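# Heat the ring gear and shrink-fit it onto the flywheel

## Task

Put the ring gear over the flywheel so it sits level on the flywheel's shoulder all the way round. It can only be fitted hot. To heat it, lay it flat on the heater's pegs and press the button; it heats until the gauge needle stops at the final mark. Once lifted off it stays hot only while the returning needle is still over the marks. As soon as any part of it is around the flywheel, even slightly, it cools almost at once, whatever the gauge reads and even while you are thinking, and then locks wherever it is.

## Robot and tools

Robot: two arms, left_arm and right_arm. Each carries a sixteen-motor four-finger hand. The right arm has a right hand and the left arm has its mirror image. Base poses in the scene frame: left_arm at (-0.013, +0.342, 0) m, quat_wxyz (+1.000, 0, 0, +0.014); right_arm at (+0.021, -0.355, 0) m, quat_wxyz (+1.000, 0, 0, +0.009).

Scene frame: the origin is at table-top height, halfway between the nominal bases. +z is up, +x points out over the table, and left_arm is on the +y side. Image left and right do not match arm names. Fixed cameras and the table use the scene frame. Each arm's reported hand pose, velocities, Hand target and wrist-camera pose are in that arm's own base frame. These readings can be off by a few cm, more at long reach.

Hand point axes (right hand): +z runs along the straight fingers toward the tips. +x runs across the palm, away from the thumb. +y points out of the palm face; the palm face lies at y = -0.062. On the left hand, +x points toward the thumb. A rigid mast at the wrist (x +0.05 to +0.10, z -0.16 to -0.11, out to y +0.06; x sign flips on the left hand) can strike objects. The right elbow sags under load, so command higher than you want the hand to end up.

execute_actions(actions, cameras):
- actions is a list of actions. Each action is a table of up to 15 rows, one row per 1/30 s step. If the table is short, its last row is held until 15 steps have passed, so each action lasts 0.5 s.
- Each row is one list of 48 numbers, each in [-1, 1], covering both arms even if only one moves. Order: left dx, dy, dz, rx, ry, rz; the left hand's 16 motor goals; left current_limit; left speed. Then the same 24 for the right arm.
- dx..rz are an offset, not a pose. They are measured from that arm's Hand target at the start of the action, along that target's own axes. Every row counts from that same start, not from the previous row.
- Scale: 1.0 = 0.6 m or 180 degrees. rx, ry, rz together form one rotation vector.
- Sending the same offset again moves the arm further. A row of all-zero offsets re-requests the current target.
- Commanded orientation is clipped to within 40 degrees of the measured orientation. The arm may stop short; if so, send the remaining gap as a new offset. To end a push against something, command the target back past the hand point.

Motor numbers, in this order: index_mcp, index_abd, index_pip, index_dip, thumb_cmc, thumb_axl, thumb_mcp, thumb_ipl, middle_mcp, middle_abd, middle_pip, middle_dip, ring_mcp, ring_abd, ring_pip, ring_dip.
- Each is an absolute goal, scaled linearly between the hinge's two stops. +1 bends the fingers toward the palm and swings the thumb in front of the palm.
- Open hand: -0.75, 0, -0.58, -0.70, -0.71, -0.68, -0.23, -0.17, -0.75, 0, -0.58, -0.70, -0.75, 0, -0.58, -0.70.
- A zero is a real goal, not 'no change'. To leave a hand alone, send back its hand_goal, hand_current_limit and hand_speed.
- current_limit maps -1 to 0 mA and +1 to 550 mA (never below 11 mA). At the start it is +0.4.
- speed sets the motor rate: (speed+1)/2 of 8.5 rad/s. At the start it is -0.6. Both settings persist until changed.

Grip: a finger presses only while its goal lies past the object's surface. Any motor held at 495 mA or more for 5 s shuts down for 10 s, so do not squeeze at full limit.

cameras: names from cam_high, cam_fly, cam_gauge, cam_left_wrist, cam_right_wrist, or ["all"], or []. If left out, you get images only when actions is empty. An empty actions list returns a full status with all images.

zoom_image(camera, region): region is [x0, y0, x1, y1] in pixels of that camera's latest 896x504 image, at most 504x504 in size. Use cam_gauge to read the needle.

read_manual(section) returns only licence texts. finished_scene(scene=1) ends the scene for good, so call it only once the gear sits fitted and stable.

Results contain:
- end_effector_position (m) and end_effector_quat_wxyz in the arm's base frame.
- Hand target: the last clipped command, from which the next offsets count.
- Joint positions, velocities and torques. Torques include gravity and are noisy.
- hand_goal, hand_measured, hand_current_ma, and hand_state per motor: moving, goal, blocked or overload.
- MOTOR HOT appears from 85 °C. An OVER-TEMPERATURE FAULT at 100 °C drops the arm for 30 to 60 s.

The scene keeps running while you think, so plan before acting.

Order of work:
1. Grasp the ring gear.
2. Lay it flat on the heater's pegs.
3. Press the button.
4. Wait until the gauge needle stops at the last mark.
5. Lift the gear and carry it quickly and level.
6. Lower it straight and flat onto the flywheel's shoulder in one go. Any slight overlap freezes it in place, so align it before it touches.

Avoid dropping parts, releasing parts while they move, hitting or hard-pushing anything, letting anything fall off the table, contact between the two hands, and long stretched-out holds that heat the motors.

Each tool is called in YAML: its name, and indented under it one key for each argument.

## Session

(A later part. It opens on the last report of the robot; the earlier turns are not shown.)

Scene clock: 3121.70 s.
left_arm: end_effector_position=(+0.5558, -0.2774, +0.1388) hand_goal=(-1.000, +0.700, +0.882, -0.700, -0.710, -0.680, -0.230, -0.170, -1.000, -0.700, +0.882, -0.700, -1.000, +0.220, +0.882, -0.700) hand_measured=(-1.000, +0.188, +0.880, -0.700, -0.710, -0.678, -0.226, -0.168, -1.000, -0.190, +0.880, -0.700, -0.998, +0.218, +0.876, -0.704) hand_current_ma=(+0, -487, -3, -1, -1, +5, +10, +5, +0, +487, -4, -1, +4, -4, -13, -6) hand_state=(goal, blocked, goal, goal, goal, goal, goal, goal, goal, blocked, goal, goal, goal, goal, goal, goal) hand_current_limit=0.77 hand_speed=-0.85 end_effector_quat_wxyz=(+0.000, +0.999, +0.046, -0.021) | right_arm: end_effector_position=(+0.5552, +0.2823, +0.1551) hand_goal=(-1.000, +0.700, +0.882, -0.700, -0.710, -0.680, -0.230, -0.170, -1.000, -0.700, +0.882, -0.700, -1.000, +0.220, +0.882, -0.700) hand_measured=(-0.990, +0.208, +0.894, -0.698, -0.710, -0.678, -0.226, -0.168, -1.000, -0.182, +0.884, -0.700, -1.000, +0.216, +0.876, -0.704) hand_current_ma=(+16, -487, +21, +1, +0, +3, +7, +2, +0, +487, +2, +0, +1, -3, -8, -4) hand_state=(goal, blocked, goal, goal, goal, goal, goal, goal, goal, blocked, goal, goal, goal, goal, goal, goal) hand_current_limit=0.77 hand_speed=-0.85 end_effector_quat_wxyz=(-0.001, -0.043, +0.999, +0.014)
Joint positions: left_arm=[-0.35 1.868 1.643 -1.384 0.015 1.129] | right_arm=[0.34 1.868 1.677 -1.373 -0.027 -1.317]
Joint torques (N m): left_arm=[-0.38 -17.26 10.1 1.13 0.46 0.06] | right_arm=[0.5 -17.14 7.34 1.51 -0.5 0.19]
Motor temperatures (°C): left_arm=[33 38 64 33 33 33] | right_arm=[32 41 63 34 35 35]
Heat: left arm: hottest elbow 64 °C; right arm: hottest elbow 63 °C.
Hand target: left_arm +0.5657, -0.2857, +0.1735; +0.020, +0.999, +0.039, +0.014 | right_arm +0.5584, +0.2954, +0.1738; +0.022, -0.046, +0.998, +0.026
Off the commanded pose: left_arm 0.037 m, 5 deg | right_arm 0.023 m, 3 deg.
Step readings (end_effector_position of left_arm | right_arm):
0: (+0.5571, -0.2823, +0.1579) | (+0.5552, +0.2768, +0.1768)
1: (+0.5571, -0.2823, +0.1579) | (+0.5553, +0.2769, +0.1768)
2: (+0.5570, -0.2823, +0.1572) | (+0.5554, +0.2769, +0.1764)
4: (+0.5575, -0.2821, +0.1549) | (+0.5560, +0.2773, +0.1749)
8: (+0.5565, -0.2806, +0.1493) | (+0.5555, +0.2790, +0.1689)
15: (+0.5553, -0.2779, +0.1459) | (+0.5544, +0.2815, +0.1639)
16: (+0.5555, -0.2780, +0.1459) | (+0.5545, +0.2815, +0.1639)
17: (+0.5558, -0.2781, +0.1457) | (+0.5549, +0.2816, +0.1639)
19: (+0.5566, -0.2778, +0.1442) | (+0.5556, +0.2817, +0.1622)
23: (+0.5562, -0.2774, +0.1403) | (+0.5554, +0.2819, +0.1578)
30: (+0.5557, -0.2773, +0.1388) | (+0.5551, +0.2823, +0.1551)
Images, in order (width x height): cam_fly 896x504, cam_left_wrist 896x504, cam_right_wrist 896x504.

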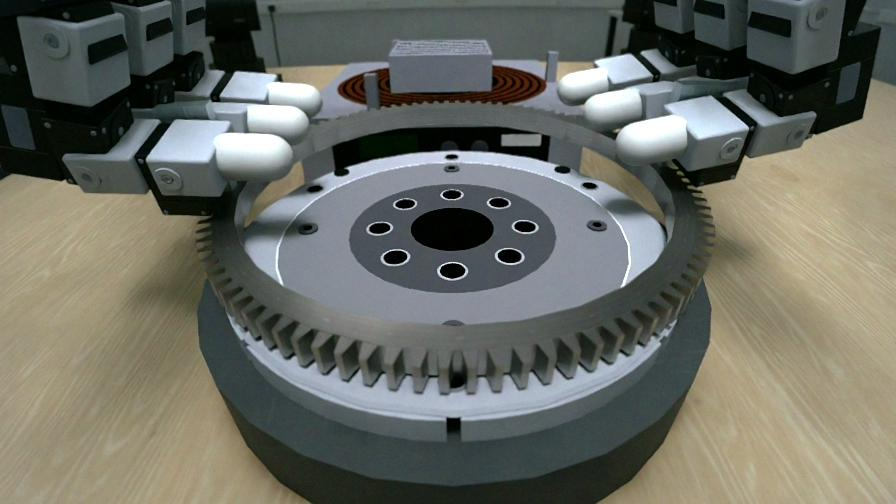

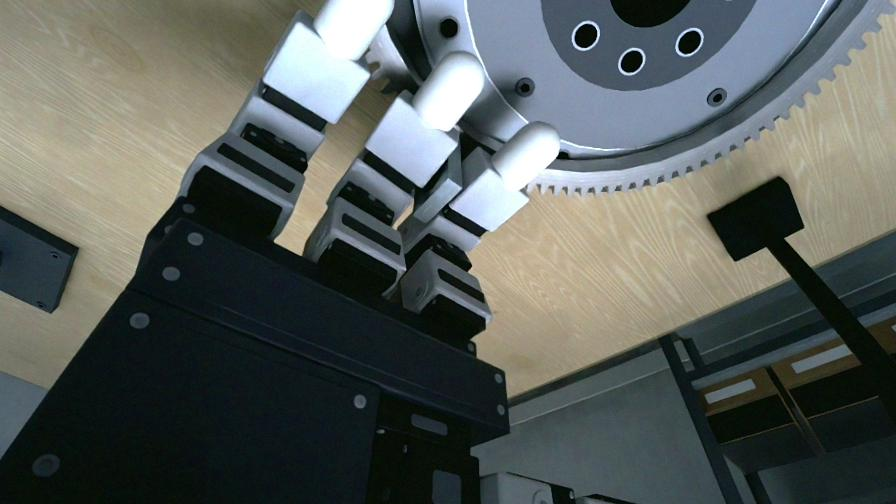

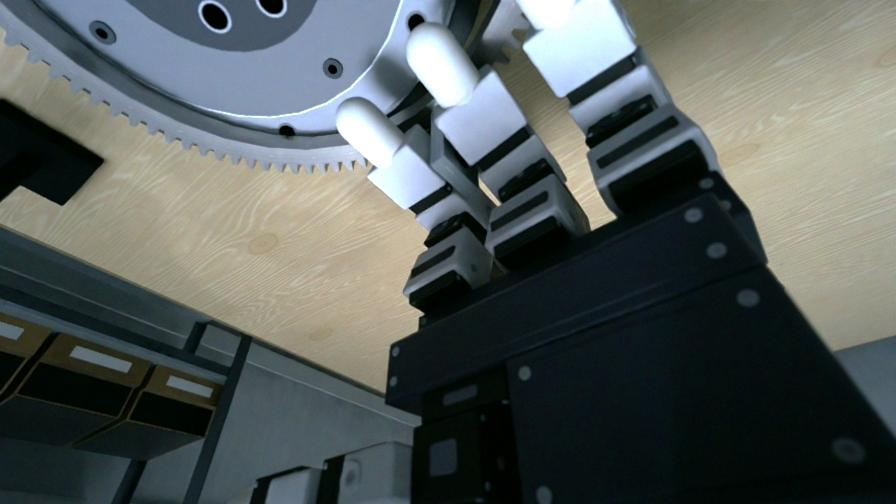

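execute_actions:
  actions:
    - [[0,0,0.0167,0,0,0,-1,0.7,0.882,-0.7,-0.71,-0.68,-0.23,-0.17,-1,-0.7,0.882,-0.7,-1,0.22,0.882,-0.7,0.77,-0.85,0,0,0.0167,0,0,0,-1,0.7,0.882,-0.7,-0.71,-0.68,-0.23,-0.17,-1,-0.7,0.882,-0.7,-1,0.22,0.882,-0.7,0.77,-0.85]]
  cameras: ["cam_fly","cam_high","cam_left_wrist","cam_right_wrist"]

Scene clock: 3125.73 s.
left_arm: end_effector_position=(+0.5566, -0.2771, +0.1341) hand_goal=(-1.000, +0.700, +0.882, -0.700, -0.710, -0.680, -0.230, -0.170, -1.000, -0.700, +0.882, -0.700, -1.000, +0.220, +0.882, -0.700) hand_measured=(-1.000, +0.188, +0.882, -0.700, -0.710, -0.678, -0.226, -0.168, -1.000, -0.190, +0.878, -0.700, -0.998, +0.218, +0.876, -0.704) hand_current_ma=(+0, -487, -1, -1, -1, +5, +10, +5, +0, +487, -6, -1, +4, -4, -13, -6) hand_state=(goal, blocked, goal, goal, goal, goal, goal, goal, goal, blocked, goal, goal, goal, goal, goal, goal) hand_current_limit=0.77 hand_speed=-0.85 end_effector_quat_wxyz=(+0.000, +0.999, +0.046, -0.017) | right_arm: end_effector_position=(+0.5563, +0.2825, +0.1503) hand_goal=(-1.000, +0.700, +0.882, -0.700, -0.710, -0.680, -0.230, -0.170, -1.000, -0.700, +0.882, -0.700, -1.000, +0.220, +0.882, -0.700) hand_measured=(-0.992, +0.208, +0.898, -0.698, -0.710, -0.678, -0.226, -0.168, -1.000, -0.182, +0.884, -0.700, -1.000, +0.216, +0.876, -0.704) hand_current_ma=(+14, -487, +31, +1, +0, +3, +7, +2, +0, +487, +1, +0, +1, -3, -8, -4) hand_state=(goal, blocked, goal, goal, goal, goal, goal, goal, goal, blocked, goal, goal, goal, goal, goal, goal) hand_current_limit=0.77 hand_speed=-0.85 end_effector_quat_wxyz=(+0.003, -0.043, +0.999, +0.015)
Joint positions: left_arm=[-0.349 1.868 1.629 -1.364 0.014 1.129] | right_arm=[0.34 1.868 1.664 -1.352 -0.027 -1.316]
Joint torques (N m): left_arm=[0.38 -16.44 9.85 1.01 0.52 0.07] | right_arm=[-0.09 -16.09 7.19 1.54 -0.51 0.19]
Motor temperatures (°C): left_arm=[33 38 64 33 33 33] | right_arm=[32 41 62 34 35 35]
Heat: left arm: hottest elbow 64 °C; right arm: hottest elbow 62 °C.
Hand target: left_arm +0.5660, -0.2860, +0.1636; +0.020, +0.999, +0.039, +0.014 | right_arm +0.5589, +0.2960, +0.1639; +0.022, -0.046, +0.998, +0.026
Off the commanded pose: left_arm 0.032 m, 4 deg | right_arm 0.019 m, 3 deg.
Step readings (end_effector_position of left_arm | right_arm):
0: (+0.5558, -0.2774, +0.1388) | (+0.5552, +0.2823, +0.1551)
1: (+0.5558, -0.2774, +0.1388) | (+0.5552, +0.2823, +0.1551)
2: (+0.5559, -0.2774, +0.1384) | (+0.5553, +0.2823, +0.1547)
4: (+0.5564, -0.2773, +0.1371) | (+0.5558, +0.2825, +0.1534)
8: (+0.5559, -0.2771, +0.1342) | (+0.5555, +0.2824, +0.1502)
15: (+0.5566, -0.2771, +0.1341) | (+0.5562, +0.2825, +0.1503)
Images, in order (width x height): cam_high 896x504, cam_fly 896x504, cam_left_wrist 896x504, cam_right_wrist 896x504.

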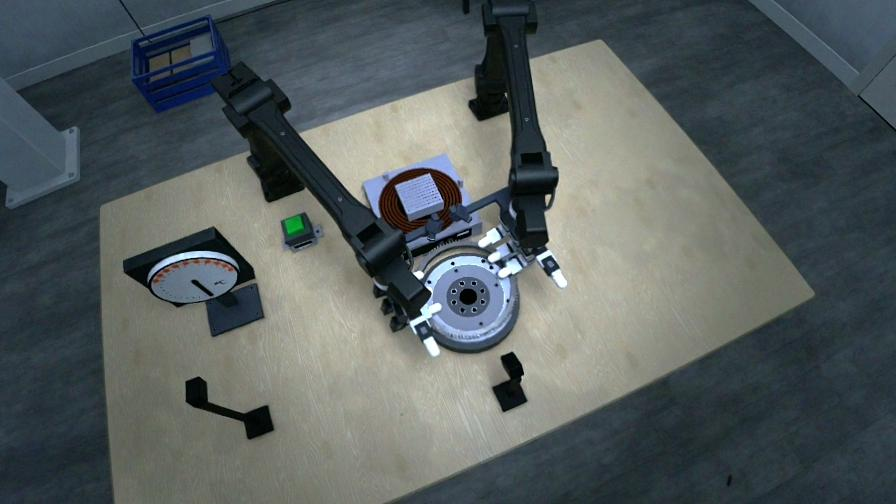

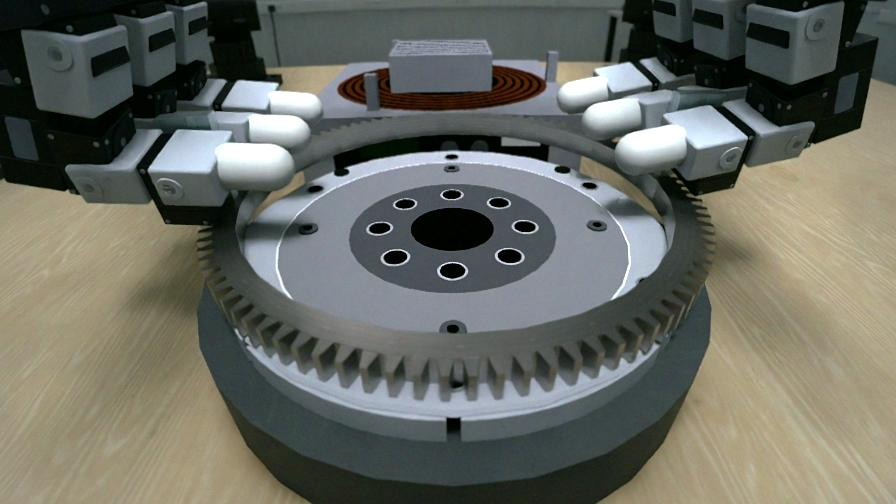

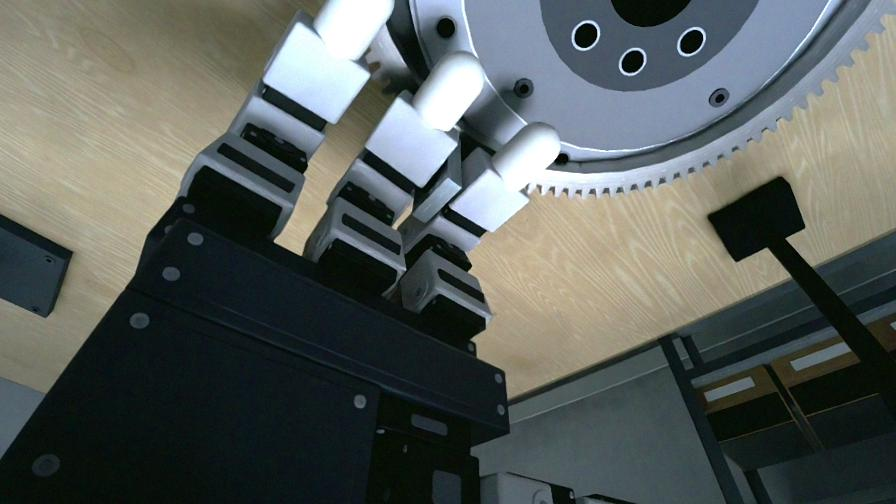

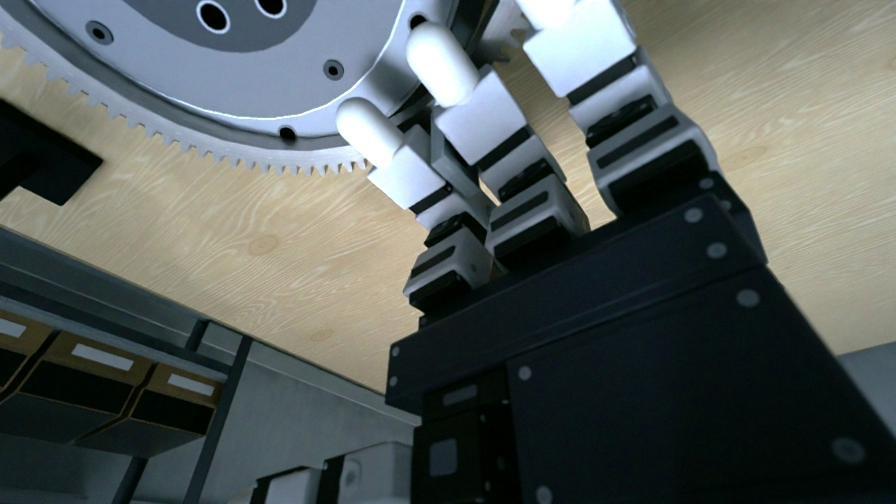

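zoom_image:
  camera: "cam_fly"
  region: [180, 240, 720, 480]

zoom_image:
  camera: "cam_fly"
  region: [280, 90, 640, 250]

zoom_image:
  camera: "cam_high"
  region: [380, 230, 560, 370]

Region (180, 240, 720, 480) is 540x240 pixels. A region can be at most 504 by 504 pixels.

Scaled by 1.400 from the camera's 896x504 image, which has a finer 1280x720 frame.

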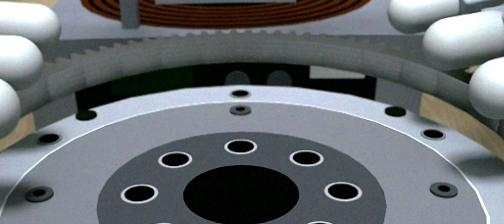

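Scaled by 2.800 from the camera's 896x504 image, which has a finer 1280x720 frame.

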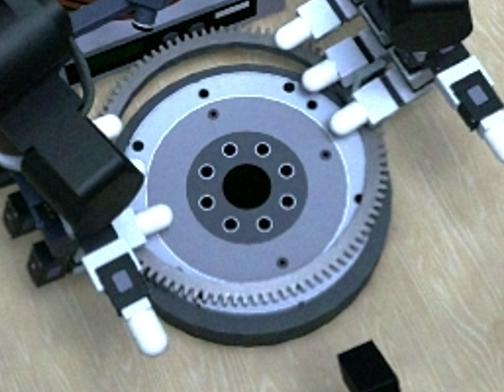

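zoom_image:
  camera: "cam_fly"
  region: [390, 95, 510, 175]

zoom_image:
  camera: "cam_fly"
  region: [390, 320, 520, 450]

zoom_image:
  camera: "cam_fly"
  region: [190, 180, 310, 340]

zoom_image:
  camera: "cam_fly"
  region: [610, 180, 730, 340]

Scaled by 4.200 from the camera's 896x504 image, which has a finer 1280x720 frame.

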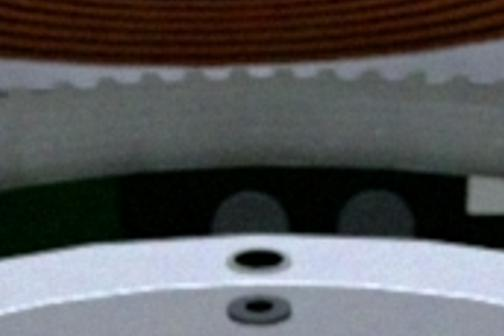

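Scaled by 3.877 from the camera's 896x504 image, which has a finer 1280x720 frame.

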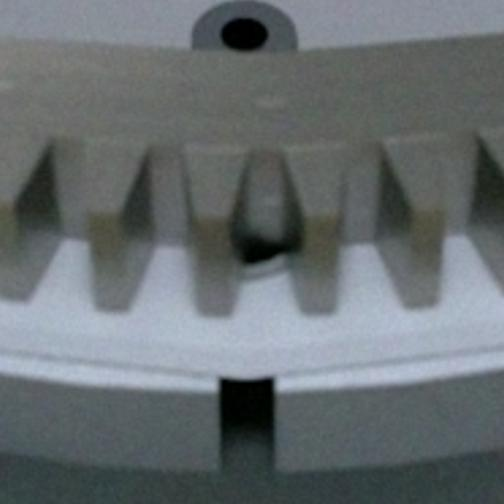

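Scaled by 3.150 from the camera's 896x504 image, which has a finer 1280x720 frame.

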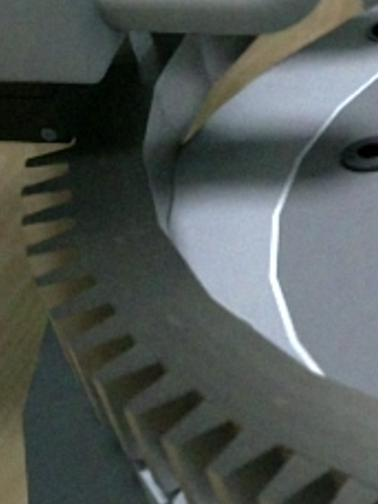

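Scaled by 3.150 from the camera's 896x504 image, which has a finer 1280x720 frame.

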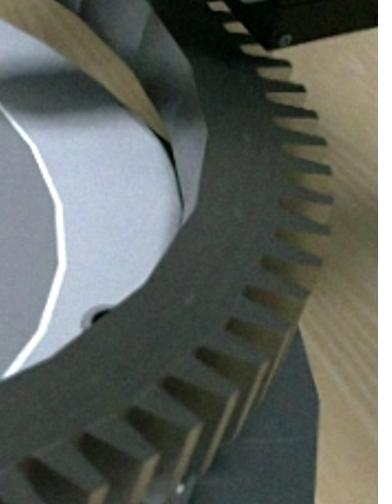

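execute_actions:
  actions:
    - [[0.0373,0.0183,-0.0473,-0.0092,0.0203,0,-1,0.7,0.882,-0.7,-0.71,-0.68,-0.23,-0.17,-1,-0.7,0.882,-0.7,-1,0.22,0.882,-0.7,0.77,-0.85,-0.0386,0.0116,-0.0467,-0.0055,-0.0216,0,-1,0.7,0.882,-0.7,-0.71,-0.68,-0.23,-0.17,-1,-0.7,0.882,-0.7,-1,0.22,0.882,-0.7,0.77,-0.85]]
    - [[0.0198,0.0021,0.0018,0,0,0,-1,0.7,0.882,-0.7,-0.71,-0.68,-0.23,-0.17,-1,-0.7,0.882,-0.7,-1,0.22,0.882,-0.7,0.77,-0.85,-0.0198,-0.0022,0.0019,0,0,0,-1,0.7,0.882,-0.7,-0.71,-0.68,-0.23,-0.17,-1,-0.7,0.882,-0.7,-1,0.22,0.882,-0.7,0.77,-0.85]]
  cameras: ["cam_fly","cam_high"]

Scene clock: 3201.67 s.
left_arm: end_effector_position=(+0.5701, -0.2753, +0.1343) hand_goal=(-1.000, +0.700, +0.882, -0.700, -0.710, -0.680, -0.230, -0.170, -1.000, -0.700, +0.882, -0.700, -1.000, +0.220, +0.882, -0.700) hand_measured=(-1.000, +0.188, +0.882, -0.700, -0.710, -0.678, -0.226, -0.168, -1.000, -0.192, +0.880, -0.700, -0.998, +0.218, +0.876, -0.704) hand_current_ma=(+0, -487, +0, -1, -1, +5, +10, +5, +0, +487, -5, -1, +4, -4, -13, -6) hand_state=(goal, blocked, goal, goal, goal, goal, goal, goal, goal, blocked, goal, goal, goal, goal, goal, goal) hand_current_limit=0.77 hand_speed=-0.85 end_effector_quat_wxyz=(+0.002, +0.999, +0.046, -0.010) | right_arm: end_effector_position=(+0.5656, +0.2842, +0.1495) hand_goal=(-1.000, +0.700, +0.882, -0.700, -0.710, -0.680, -0.230, -0.170, -1.000, -0.700, +0.882, -0.700, -1.000, +0.220, +0.882, -0.700) hand_measured=(-0.992, +0.208, +0.898, -0.698, -0.710, -0.678, -0.226, -0.168, -1.000, -0.182, +0.882, -0.700, -1.000, +0.216, +0.876, -0.704) hand_current_ma=(+12, -487, +32, +1, +0, +3, +7, +2, +0, +487, +0, +0, +1, -3, -8, -4) hand_state=(goal, blocked, goal, goal, goal, goal, goal, goal, goal, blocked, goal, goal, goal, goal, goal, goal) hand_current_limit=0.77 hand_speed=-0.85 end_effector_quat_wxyz=(+0.008, -0.041, +0.999, +0.015)
Joint positions: left_arm=[-0.339 1.89 1.661 -1.358 0.011 1.139] | right_arm=[0.339 1.886 1.687 -1.347 -0.024 -1.314]
Joint torques (N m): left_arm=[0.44 -17.49 15.69 0.84 0.52 -0.03] | right_arm=[0.15 -16.91 12.53 1.05 -0.57 0.15]
Motor temperatures (°C): left_arm=[33 38 59 33 34 33] | right_arm=[32 41 54 34 35 35]
Heat: left arm: hottest elbow 59 °C; right arm: hottest elbow 54 °C.
Hand target: left_arm +0.6004, -0.2945, +0.1931; +0.033, +0.998, +0.039, +0.047 | right_arm +0.5922, +0.3032, +0.1934; +0.056, -0.045, +0.997, +0.036
Off the commanded pose: left_arm 0.069 m, 7 deg | right_arm 0.055 m, 6 deg.
Step readings (end_effector_position of left_arm | right_arm):
0: (+0.5566, -0.2771, +0.1341) | (+0.5563, +0.2825, +0.1503)
1: (+0.5566, -0.2771, +0.1341) | (+0.5563, +0.2825, +0.1503)
2: (+0.5566, -0.2771, +0.1341) | (+0.5563, +0.2825, +0.1503)
4: (+0.5567, -0.2771, +0.1341) | (+0.5564, +0.2825, +0.1503)
8: (+0.5576, -0.2771, +0.1342) | (+0.5573, +0.2826, +0.1504)
15: (+0.5581, -0.2770, +0.1343) | (+0.5576, +0.2827, +0.1505)
16: (+0.5581, -0.2770, +0.1343) | (+0.5576, +0.2827, +0.1505)
17: (+0.5583, -0.2771, +0.1346) | (+0.5576, +0.2827, +0.1505)
19: (+0.5600, -0.2769, +0.1351) | (+0.5581, +0.2829, +0.1502)
23: (+0.5668, -0.2759, +0.1358) | (+0.5625, +0.2836, +0.1496)
30: (+0.5697, -0.2752, +0.1338) | (+0.5651, +0.2843, +0.1495)
Images, in order (width x height): cam_high 896x504, cam_fly 896x504.

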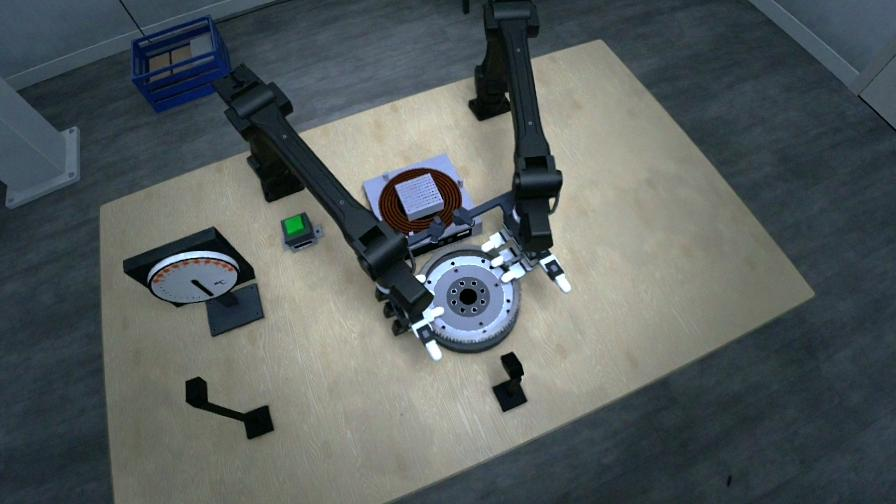

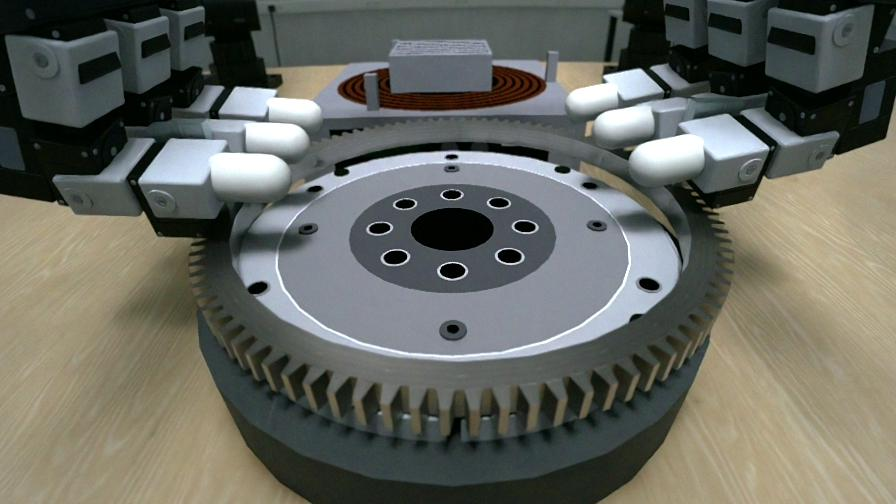

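zoom_image:
  camera: "cam_fly"
  region: [390, 95, 510, 175]

zoom_image:
  camera: "cam_fly"
  region: [390, 330, 520, 460]

zoom_image:
  camera: "cam_fly"
  region: [180, 180, 300, 340]

zoom_image:
  camera: "cam_fly"
  region: [620, 180, 740, 340]

zoom_image:
  camera: "cam_high"
  region: [400, 240, 540, 360]

Scaled by 4.200 from the camera's 896x504 image, which has a finer 1280x720 frame.

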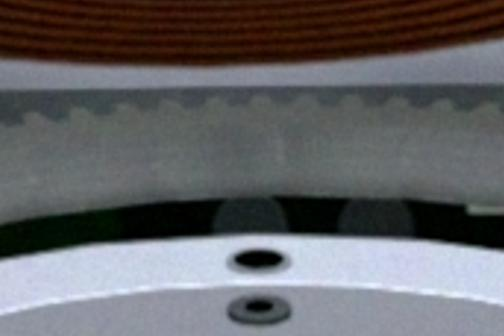

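Scaled by 3.877 from the camera's 896x504 image, which has a finer 1280x720 frame.

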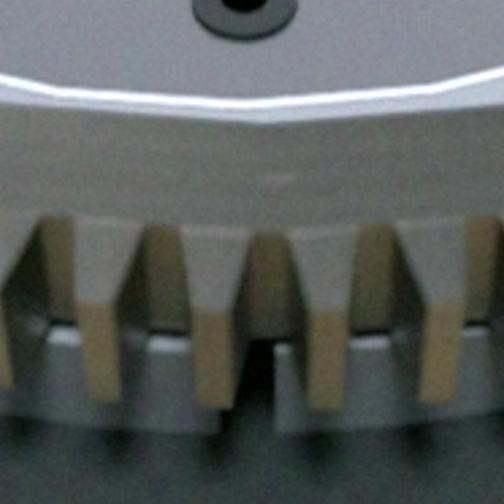

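Scaled by 3.150 from the camera's 896x504 image, which has a finer 1280x720 frame.

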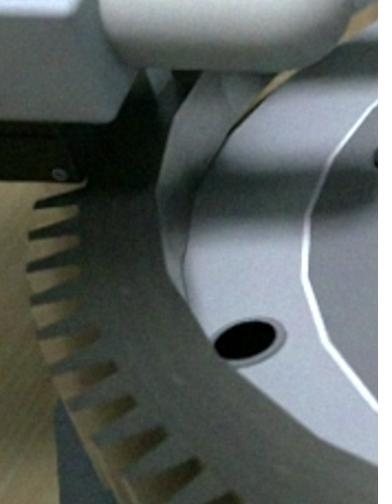

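Scaled by 3.150 from the camera's 896x504 image, which has a finer 1280x720 frame.

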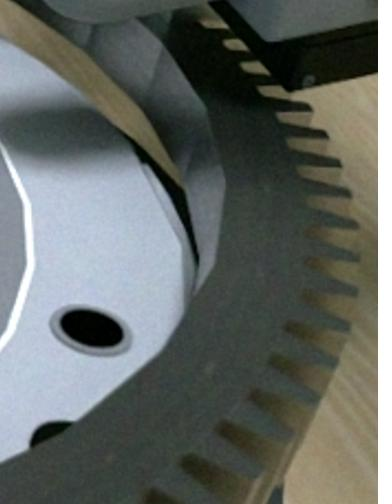

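Scaled by 3.600 from the camera's 896x504 image, which has a finer 1280x720 frame.

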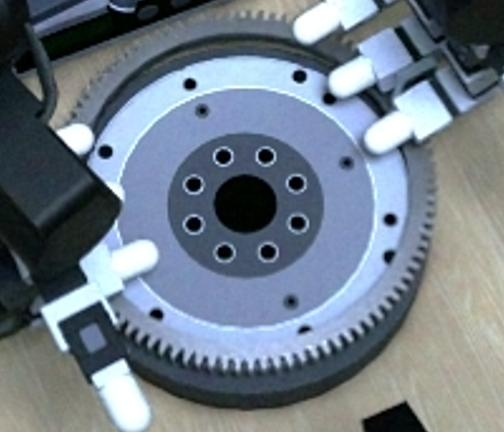

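execute_actions:
  actions:
    - [[0.0141,0.007,0.0013,0,0,0,-1,0.7,0.882,-0.7,-0.71,-0.68,-0.23,-0.17,-1,-0.7,0.882,-0.7,-1,0.22,0.882,-0.7,0.77,-0.85,-0.0195,-0.0054,-0.0053,-0.0008,-0.0031,0,-1,0.7,0.882,-0.7,-0.71,-0.68,-0.23,-0.17,-1,-0.7,0.882,-0.7,-1,0.22,0.882,-0.7,0.77,-0.85]]
  cameras: ["cam_fly","cam_high"]

zoom_image:
  camera: "cam_fly"
  region: [390, 95, 510, 175]

zoom_image:
  camera: "cam_fly"
  region: [390, 340, 520, 470]

zoom_image:
  camera: "cam_fly"
  region: [170, 180, 290, 340]

zoom_image:
  camera: "cam_fly"
  region: [620, 180, 740, 340]

zoom_image:
  camera: "cam_high"
  region: [400, 240, 540, 360]

Scene clock: 3242.37 s.
left_arm: end_effector_position=(+0.5822, -0.2791, +0.1325) hand_goal=(-1.000, +0.700, +0.882, -0.700, -0.710, -0.680, -0.230, -0.170, -1.000, -0.700, +0.882, -0.700, -1.000, +0.220, +0.882, -0.700) hand_measured=(-1.000, +0.188, +0.882, -0.700, -0.710, -0.678, -0.226, -0.168, -1.000, -0.192, +0.880, -0.700, -0.998, +0.218, +0.876, -0.704) hand_current_ma=(+0, -487, -1, -1, -1, +5, +10, +5, +0, +487, -2, -1, +4, -4, -13, -6) hand_state=(goal, blocked, goal, goal, goal, goal, goal, goal, goal, blocked, goal, goal, goal, goal, goal, goal) hand_current_limit=0.77 hand_speed=-0.85 end_effector_quat_wxyz=(+0.004, +0.999, +0.047, -0.007) | right_arm: end_effector_position=(+0.5790, +0.2804, +0.1475) hand_goal=(-1.000, +0.700, +0.882, -0.700, -0.710, -0.680, -0.230, -0.170, -1.000, -0.700, +0.882, -0.700, -1.000, +0.220, +0.882, -0.700) hand_measured=(-0.992, +0.208, +0.898, -0.698, -0.710, -0.678, -0.226, -0.168, -1.000, -0.184, +0.886, -0.700, -1.000, +0.216, +0.876, -0.704) hand_current_ma=(+12, -487, +29, +1, +0, +3, +7, +2, +0, +487, +4, +0, +1, -3, -8, -4) hand_state=(goal, blocked, goal, goal, goal, goal, goal, goal, goal, blocked, goal, goal, goal, goal, goal, goal) hand_current_limit=0.77 hand_speed=-0.85 end_effector_quat_wxyz=(+0.012, -0.035, +0.999, +0.015)
Joint positions: left_arm=[-0.338 1.921 1.701 -1.361 0.013 1.14] | right_arm=[0.327 1.911 1.719 -1.348 -0.022 -1.314]
Joint torques (N m): left_arm=[-0.21 -17.61 15.64 0.61 0.47 -0.04] | right_arm=[-0.26 -16.67 12.78 0.7 -0.66 0.02]
Motor temperatures (°C): left_arm=[33 41 64 33 34 33] | right_arm=[32 42 60 34 35 35]
Heat: left arm: hottest elbow 64 °C; right arm: hottest elbow 60 °C.
Hand target: left_arm +0.6092, -0.2981, +0.1936; +0.033, +0.998, +0.039, +0.047 | right_arm +0.6036, +0.3007, +0.1977; +0.060, -0.045, +0.996, +0.038
Off the commanded pose: left_arm 0.069 m, 7 deg | right_arm 0.060 m, 6 deg.
Step readings (end_effector_position of left_arm | right_arm):
0: (+0.5701, -0.2753, +0.1343) | (+0.5656, +0.2842, +0.1495)
1: (+0.5701, -0.2753, +0.1343) | (+0.5656, +0.2842, +0.1495)
2: (+0.5704, -0.2754, +0.1344) | (+0.5662, +0.2841, +0.1497)
4: (+0.5728, -0.2759, +0.1347) | (+0.5690, +0.2838, +0.1502)
8: (+0.5796, -0.2778, +0.1344) | (+0.5766, +0.2818, +0.1494)
15: (+0.5822, -0.2791, +0.1330) | (+0.5789, +0.2804, +0.1473)
Images, in order (width x height): cam_high 896x504, cam_fly 896x504.

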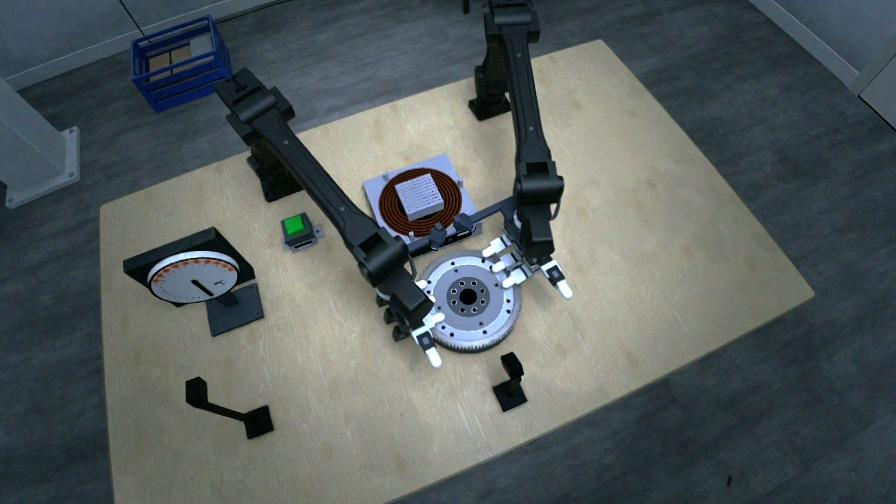

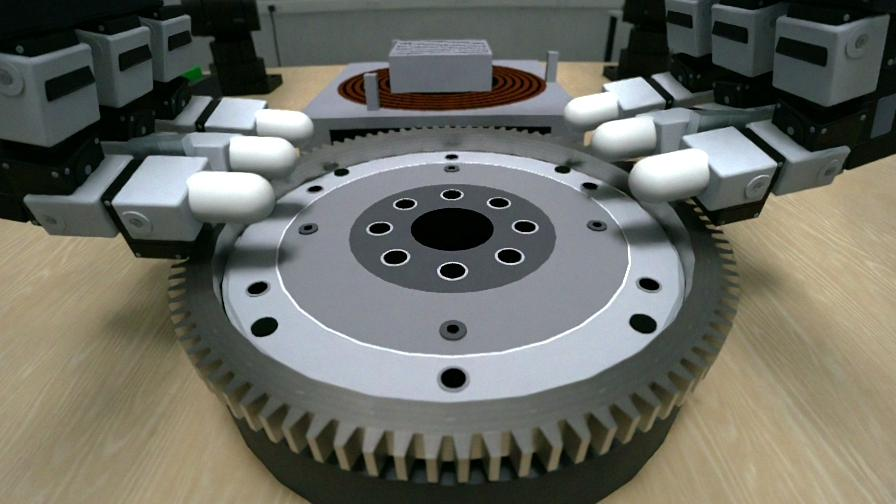

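Scaled by 4.200 from the camera's 896x504 image, which has a finer 1280x720 frame.

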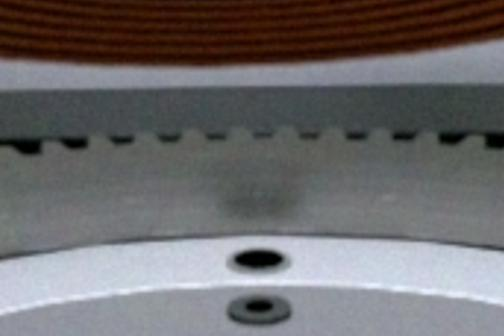

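Scaled by 3.877 from the camera's 896x504 image, which has a finer 1280x720 frame.

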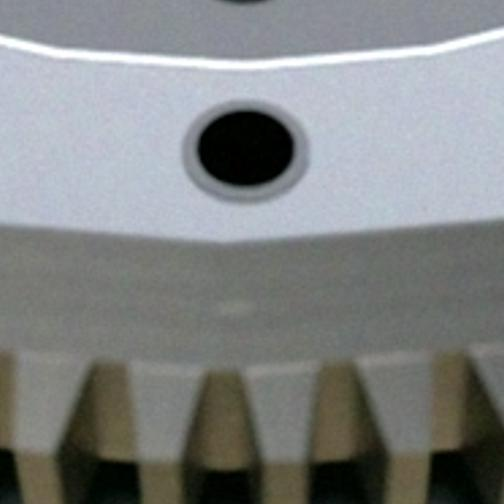

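Scaled by 3.150 from the camera's 896x504 image, which has a finer 1280x720 frame.

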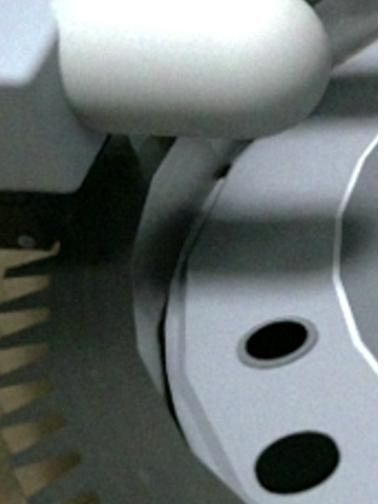

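Scaled by 3.150 from the camera's 896x504 image, which has a finer 1280x720 frame.

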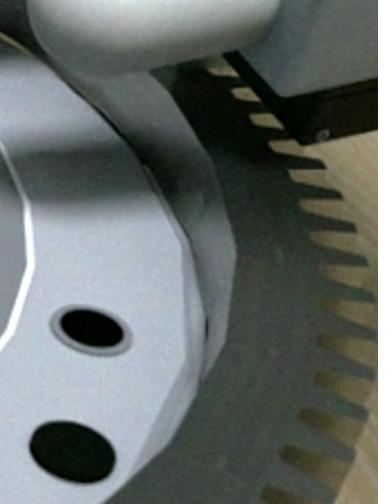

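Scaled by 3.600 from the camera's 896x504 image, which has a finer 1280x720 frame.

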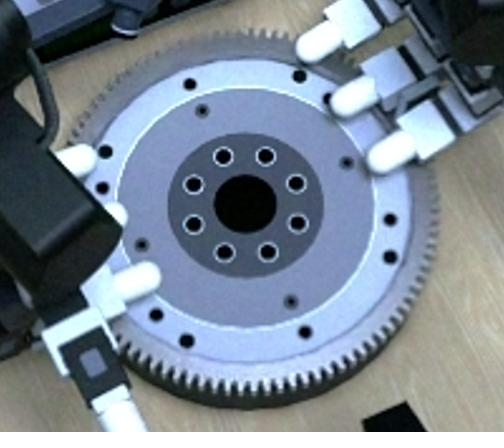

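execute_actions:
  actions:
    - [[-0.0417,-0.0183,0.0462,0.0097,-0.0201,0,-1,0.7,0.882,-0.7,-0.71,-0.68,-0.23,-0.17,-1,-0.7,0.882,-0.7,-1,0.22,0.882,-0.7,0.77,-0.85,0.044,-0.0089,0.0449,0.0049,0.0217,0,-1,0.7,0.882,-0.7,-0.71,-0.68,-0.23,-0.17,-1,-0.7,0.882,-0.7,-1,0.22,0.882,-0.7,0.77,-0.85]]
  cameras: ["cam_fly"]

Scene clock: 3275.87 s.
left_arm: end_effector_position=(+0.5820, -0.2791, +0.1322) hand_goal=(-1.000, +0.700, +0.882, -0.700, -0.710, -0.680, -0.230, -0.170, -1.000, -0.700, +0.882, -0.700, -1.000, +0.220, +0.882, -0.700) hand_measured=(-1.000, +0.188, +0.882, -0.700, -0.710, -0.678, -0.226, -0.168, -1.000, -0.192, +0.880, -0.700, -0.998, +0.218, +0.876, -0.704) hand_current_ma=(+0, -487, -1, -1, -1, +5, +10, +5, +0, +487, -2, -1, +4, -4, -13, -6) hand_state=(goal, blocked, goal, goal, goal, goal, goal, goal, goal, blocked, goal, goal, goal, goal, goal, goal) hand_current_limit=0.77 hand_speed=-0.85 end_effector_quat_wxyz=(+0.004, +0.999, +0.047, -0.008) | right_arm: end_effector_position=(+0.5790, +0.2804, +0.1472) hand_goal=(-1.000, +0.700, +0.882, -0.700, -0.710, -0.680, -0.230, -0.170, -1.000, -0.700, +0.882, -0.700, -1.000, +0.220, +0.882, -0.700) hand_measured=(-0.992, +0.208, +0.898, -0.698, -0.710, -0.678, -0.226, -0.168, -1.000, -0.184, +0.886, -0.700, -1.000, +0.216, +0.876, -0.704) hand_current_ma=(+12, -487, +29, +1, +0, +3, +7, +2, +0, +487, +4, +0, +1, -3, -8, -4) hand_state=(goal, blocked, goal, goal, goal, goal, goal, goal, goal, blocked, goal, goal, goal, goal, goal, goal) hand_current_limit=0.77 hand_speed=-0.85 end_effector_quat_wxyz=(+0.011, -0.035, +0.999, +0.015)
Joint positions: left_arm=[-0.338 1.921 1.701 -1.362 0.013 1.14] | right_arm=[0.327 1.912 1.719 -1.348 -0.022 -1.314]
Joint torques (N m): left_arm=[-1.08 -17.26 10.54 0.57 0.45 -0.03] | right_arm=[0.44 -17.44 8.43 0.57 -0.68 0.05]
Motor temperatures (°C): left_arm=[33 39 64 33 34 33] | right_arm=[32 40 64 34 35 35]
Heat: left arm: hottest elbow 64 °C; right arm: hottest elbow 64 °C.
Hand target: left_arm +0.5861, -0.2910, +0.1629; +0.019, +0.999, +0.039, +0.015 | right_arm +0.5812, +0.2953, +0.1673; +0.027, -0.046, +0.998, +0.028
Off the commanded pose: left_arm 0.033 m, 3 deg | right_arm 0.025 m, 3 deg.
Step readings (end_effector_position of left_arm | right_arm):
0: (+0.5822, -0.2791, +0.1325) | (+0.5790, +0.2804, +0.1475)
1: (+0.5822, -0.2791, +0.1325) | (+0.5790, +0.2804, +0.1475)
2: (+0.5821, -0.2791, +0.1325) | (+0.5790, +0.2804, +0.1475)
4: (+0.5821, -0.2791, +0.1322) | (+0.5790, +0.2804, +0.1472)
8: (+0.5820, -0.2791, +0.1322) | (+0.5790, +0.2804, +0.1472)
15: (+0.5820, -0.2791, +0.1322) | (+0.5790, +0.2804, +0.1472)
Images, in order (width x height): cam_fly 896x504.

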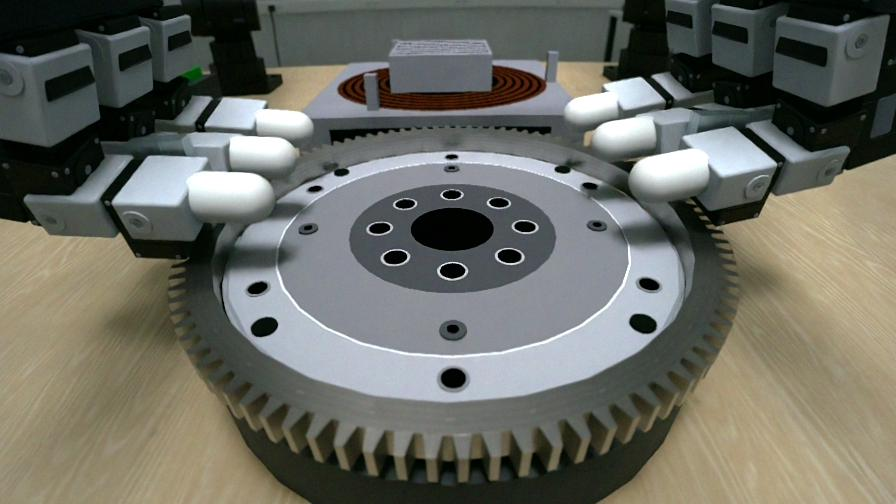

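execute_actions:
  actions:
    - [[-0.0116,-0.0026,0.004,0.001,-0.002,0,-1,0.7,0.882,-0.7,-0.71,-0.68,-0.23,-0.17,-1,-0.7,0.882,-0.7,-1,0.22,0.882,-0.7,0.77,-0.85,0.0159,-0.0012,0.009,0.001,0.0046,0,-1,0.7,0.882,-0.7,-0.71,-0.68,-0.23,-0.17,-1,-0.7,0.882,-0.7,-1,0.22,0.882,-0.7,0.77,-0.85]]
  cameras: ["cam_fly"]

Scene clock: 3283.17 s.
left_arm: end_effector_position=(+0.5813, -0.2788, +0.1312) hand_goal=(-1.000, +0.700, +0.882, -0.700, -0.710, -0.680, -0.230, -0.170, -1.000, -0.700, +0.882, -0.700, -1.000, +0.220, +0.882, -0.700) hand_measured=(-1.000, +0.188, +0.884, -0.700, -0.710, -0.678, -0.226, -0.168, -1.000, -0.194, +0.882, -0.700, -0.998, +0.218, +0.876, -0.704) hand_current_ma=(+0, -487, +4, -1, -1, +5, +10, +5, +0, +487, +0, -1, +4, -4, -13, -6) hand_state=(goal, blocked, goal, goal, goal, goal, goal, goal, goal, blocked, goal, goal, goal, goal, goal, goal) hand_current_limit=0.77 hand_speed=-0.85 end_effector_quat_wxyz=(+0.003, +0.999, +0.047, -0.009) | right_arm: end_effector_position=(+0.5789, +0.2804, +0.1471) hand_goal=(-1.000, +0.700, +0.882, -0.700, -0.710, -0.680, -0.230, -0.170, -1.000, -0.700, +0.882, -0.700, -1.000, +0.220, +0.882, -0.700) hand_measured=(-0.992, +0.208, +0.898, -0.698, -0.710, -0.678, -0.226, -0.168, -1.000, -0.184, +0.884, -0.700, -1.000, +0.216, +0.876, -0.704) hand_current_ma=(+12, -487, +29, +1, +0, +3, +7, +2, +0, +487, +3, +0, +1, -3, -8, -4) hand_state=(goal, blocked, goal, goal, goal, goal, goal, goal, goal, blocked, goal, goal, goal, goal, goal, goal) hand_current_limit=0.77 hand_speed=-0.85 end_effector_quat_wxyz=(+0.011, -0.035, +0.999, +0.015)
Joint positions: left_arm=[-0.338 1.921 1.699 -1.362 0.012 1.14] | right_arm=[0.327 1.912 1.719 -1.348 -0.023 -1.314]
Joint torques (N m): left_arm=[-1.9 -19.08 8.72 0.61 0.41 -0.1] | right_arm=[0.5 -16.38 6.48 0.79 -0.69 0.07]
Motor temperatures (°C): left_arm=[33 39 64 33 34 33] | right_arm=[32 40 63 34 35 35]
Heat: left arm: hottest elbow 64 °C; right arm: hottest elbow 63 °C.
Hand target: left_arm +0.5791, -0.2900, +0.1602; +0.018, +0.999, +0.039, +0.011 | right_arm +0.5721, +0.2941, +0.1615; +0.020, -0.046, +0.998, +0.027
Off the commanded pose: left_arm 0.031 m, 3 deg | right_arm 0.021 m, 2 deg.
Step readings (end_effector_position of left_arm | right_arm):
0: (+0.5820, -0.2791, +0.1322) | (+0.5790, +0.2804, +0.1472)
1: (+0.5820, -0.2791, +0.1322) | (+0.5790, +0.2804, +0.1472)
2: (+0.5819, -0.2790, +0.1321) | (+0.5790, +0.2804, +0.1472)
4: (+0.5814, -0.2788, +0.1314) | (+0.5790, +0.2804, +0.1472)
8: (+0.5814, -0.2788, +0.1314) | (+0.5789, +0.2804, +0.1471)
15: (+0.5813, -0.2788, +0.1312) | (+0.5789, +0.2804, +0.1471)
Images, in order (width x height): cam_fly 896x504.

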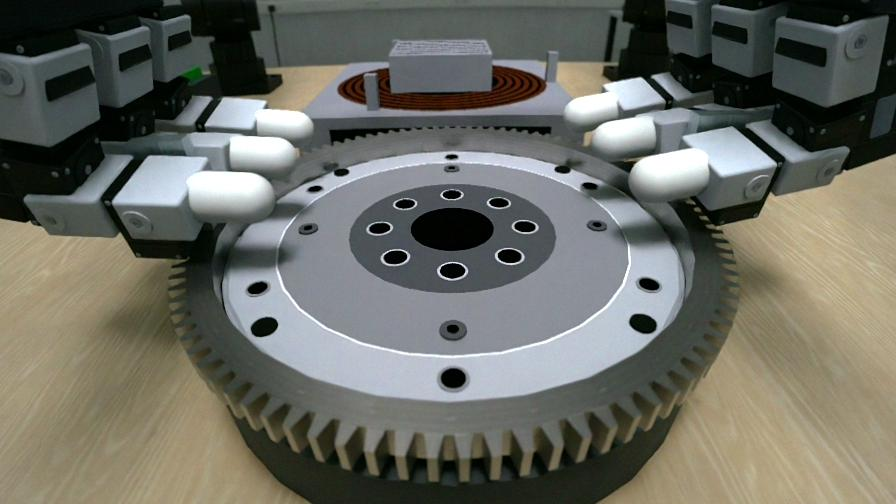

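execute_actions:
  actions:
    - [[-0.0083,-0.0009,-0.004,0,0,0,-1,0.7,0.882,-0.7,-0.71,-0.68,-0.23,-0.17,-1,-0.7,0.882,-0.7,-1,0.22,0.882,-0.7,0.77,-0.85,0.0083,0.0009,-0.004,0,0,0,-1,0.7,0.882,-0.7,-0.71,-0.68,-0.23,-0.17,-1,-0.7,0.882,-0.7,-1,0.22,0.882,-0.7,0.77,-0.85]]
  cameras: ["cam_fly"]

Scene clock: 3309.80 s.
left_arm: end_effector_position=(+0.5780, -0.2781, +0.1305) hand_goal=(-1.000, +0.700, +0.882, -0.700, -0.710, -0.680, -0.230, -0.170, -1.000, -0.700, +0.882, -0.700, -1.000, +0.220, +0.882, -0.700) hand_measured=(-1.000, +0.188, +0.892, -0.700, -0.710, -0.678, -0.226, -0.168, -1.000, -0.200, +0.886, -0.700, -0.998, +0.218, +0.876, -0.704) hand_current_ma=(+0, -487, +21, -1, -1, +5, +11, +5, +0, +487, +6, -1, +4, -4, -13, -6) hand_state=(goal, blocked, goal, goal, goal, goal, goal, goal, goal, blocked, goal, goal, goal, goal, goal, goal) hand_current_limit=0.77 hand_speed=-0.85 end_effector_quat_wxyz=(+0.004, +0.999, +0.047, -0.011) | right_arm: end_effector_position=(+0.5770, +0.2798, +0.1459) hand_goal=(-1.000, +0.700, +0.882, -0.700, -0.710, -0.680, -0.230, -0.170, -1.000, -0.700, +0.882, -0.700, -1.000, +0.220, +0.882, -0.700) hand_measured=(-0.992, +0.208, +0.900, -0.698, -0.710, -0.678, -0.226, -0.168, -1.000, -0.184, +0.886, -0.700, -1.000, +0.216, +0.876, -0.704) hand_current_ma=(+11, -487, +34, +1, +0, +3, +7, +2, +0, +487, +6, +0, +1, -3, -8, -4) hand_state=(goal, blocked, goal, goal, goal, goal, goal, goal, goal, blocked, goal, goal, goal, goal, goal, goal) hand_current_limit=0.77 hand_speed=-0.85 end_effector_quat_wxyz=(+0.009, -0.035, +0.999, +0.015)
Joint positions: left_arm=[-0.338 1.915 1.688 -1.361 0.015 1.14] | right_arm=[0.327 1.909 1.713 -1.348 -0.023 -1.314]
Joint torques (N m): left_arm=[-1.08 -19.37 8.38 0.65 0.4 -0.11] | right_arm=[0.03 -18.37 5.94 0.61 -0.65 0.16]
Motor temperatures (°C): left_arm=[33 40 63 33 34 33] | right_arm=[32 40 59 34 35 35]
Heat: left arm: hottest elbow 63 °C; right arm: hottest elbow 59 °C.
Hand target: left_arm +0.5741, -0.2898, +0.1624; +0.018, +0.999, +0.039, +0.011 | right_arm +0.5670, +0.2940, +0.1638; +0.020, -0.046, +0.998, +0.027
Off the commanded pose: left_arm 0.034 m, 3 deg | right_arm 0.025 m, 2 deg.
Step readings (end_effector_position of left_arm | right_arm):
0: (+0.5813, -0.2788, +0.1312) | (+0.5789, +0.2804, +0.1471)
1: (+0.5813, -0.2788, +0.1312) | (+0.5787, +0.2804, +0.1469)
2: (+0.5811, -0.2787, +0.1309) | (+0.5784, +0.2803, +0.1465)
4: (+0.5802, -0.2784, +0.1309) | (+0.5782, +0.2802, +0.1461)
8: (+0.5784, -0.2782, +0.1307) | (+0.5776, +0.2800, +0.1460)
15: (+0.5780, -0.2781, +0.1305) | (+0.5770, +0.2798, +0.1459)
Images, in order (width x height): cam_fly 896x504.

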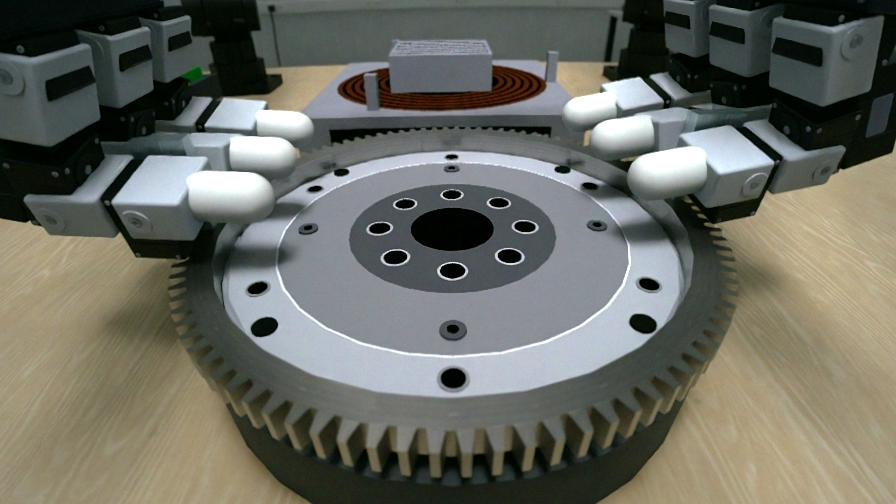

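zoom_image:
  camera: "cam_fly"
  region: [390, 340, 520, 500]

zoom_image:
  camera: "cam_fly"
  region: [390, 95, 510, 175]

zoom_image:
  camera: "cam_fly"
  region: [200, 200, 290, 340]

zoom_image:
  camera: "cam_fly"
  region: [630, 180, 720, 320]

Scaled by 3.150 from the camera's 896x504 image, which has a finer 1280x720 frame.

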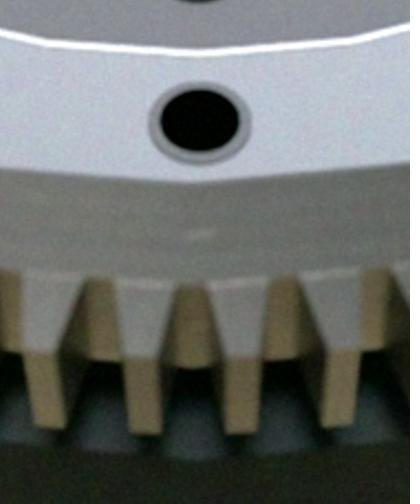

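Scaled by 4.200 from the camera's 896x504 image, which has a finer 1280x720 frame.

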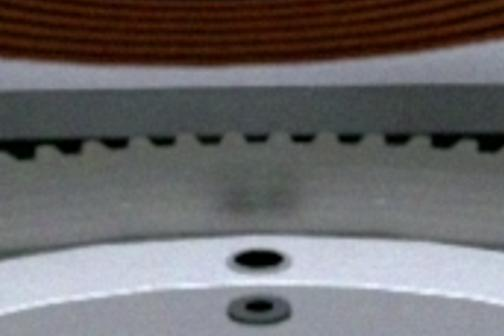

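Scaled by 3.600 from the camera's 896x504 image, which has a finer 1280x720 frame.

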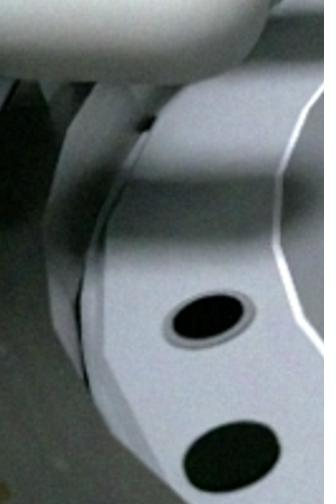

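Scaled by 3.600 from the camera's 896x504 image, which has a finer 1280x720 frame.

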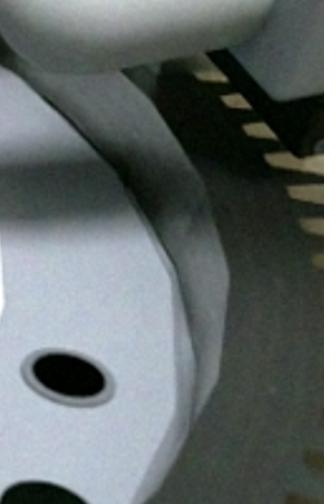

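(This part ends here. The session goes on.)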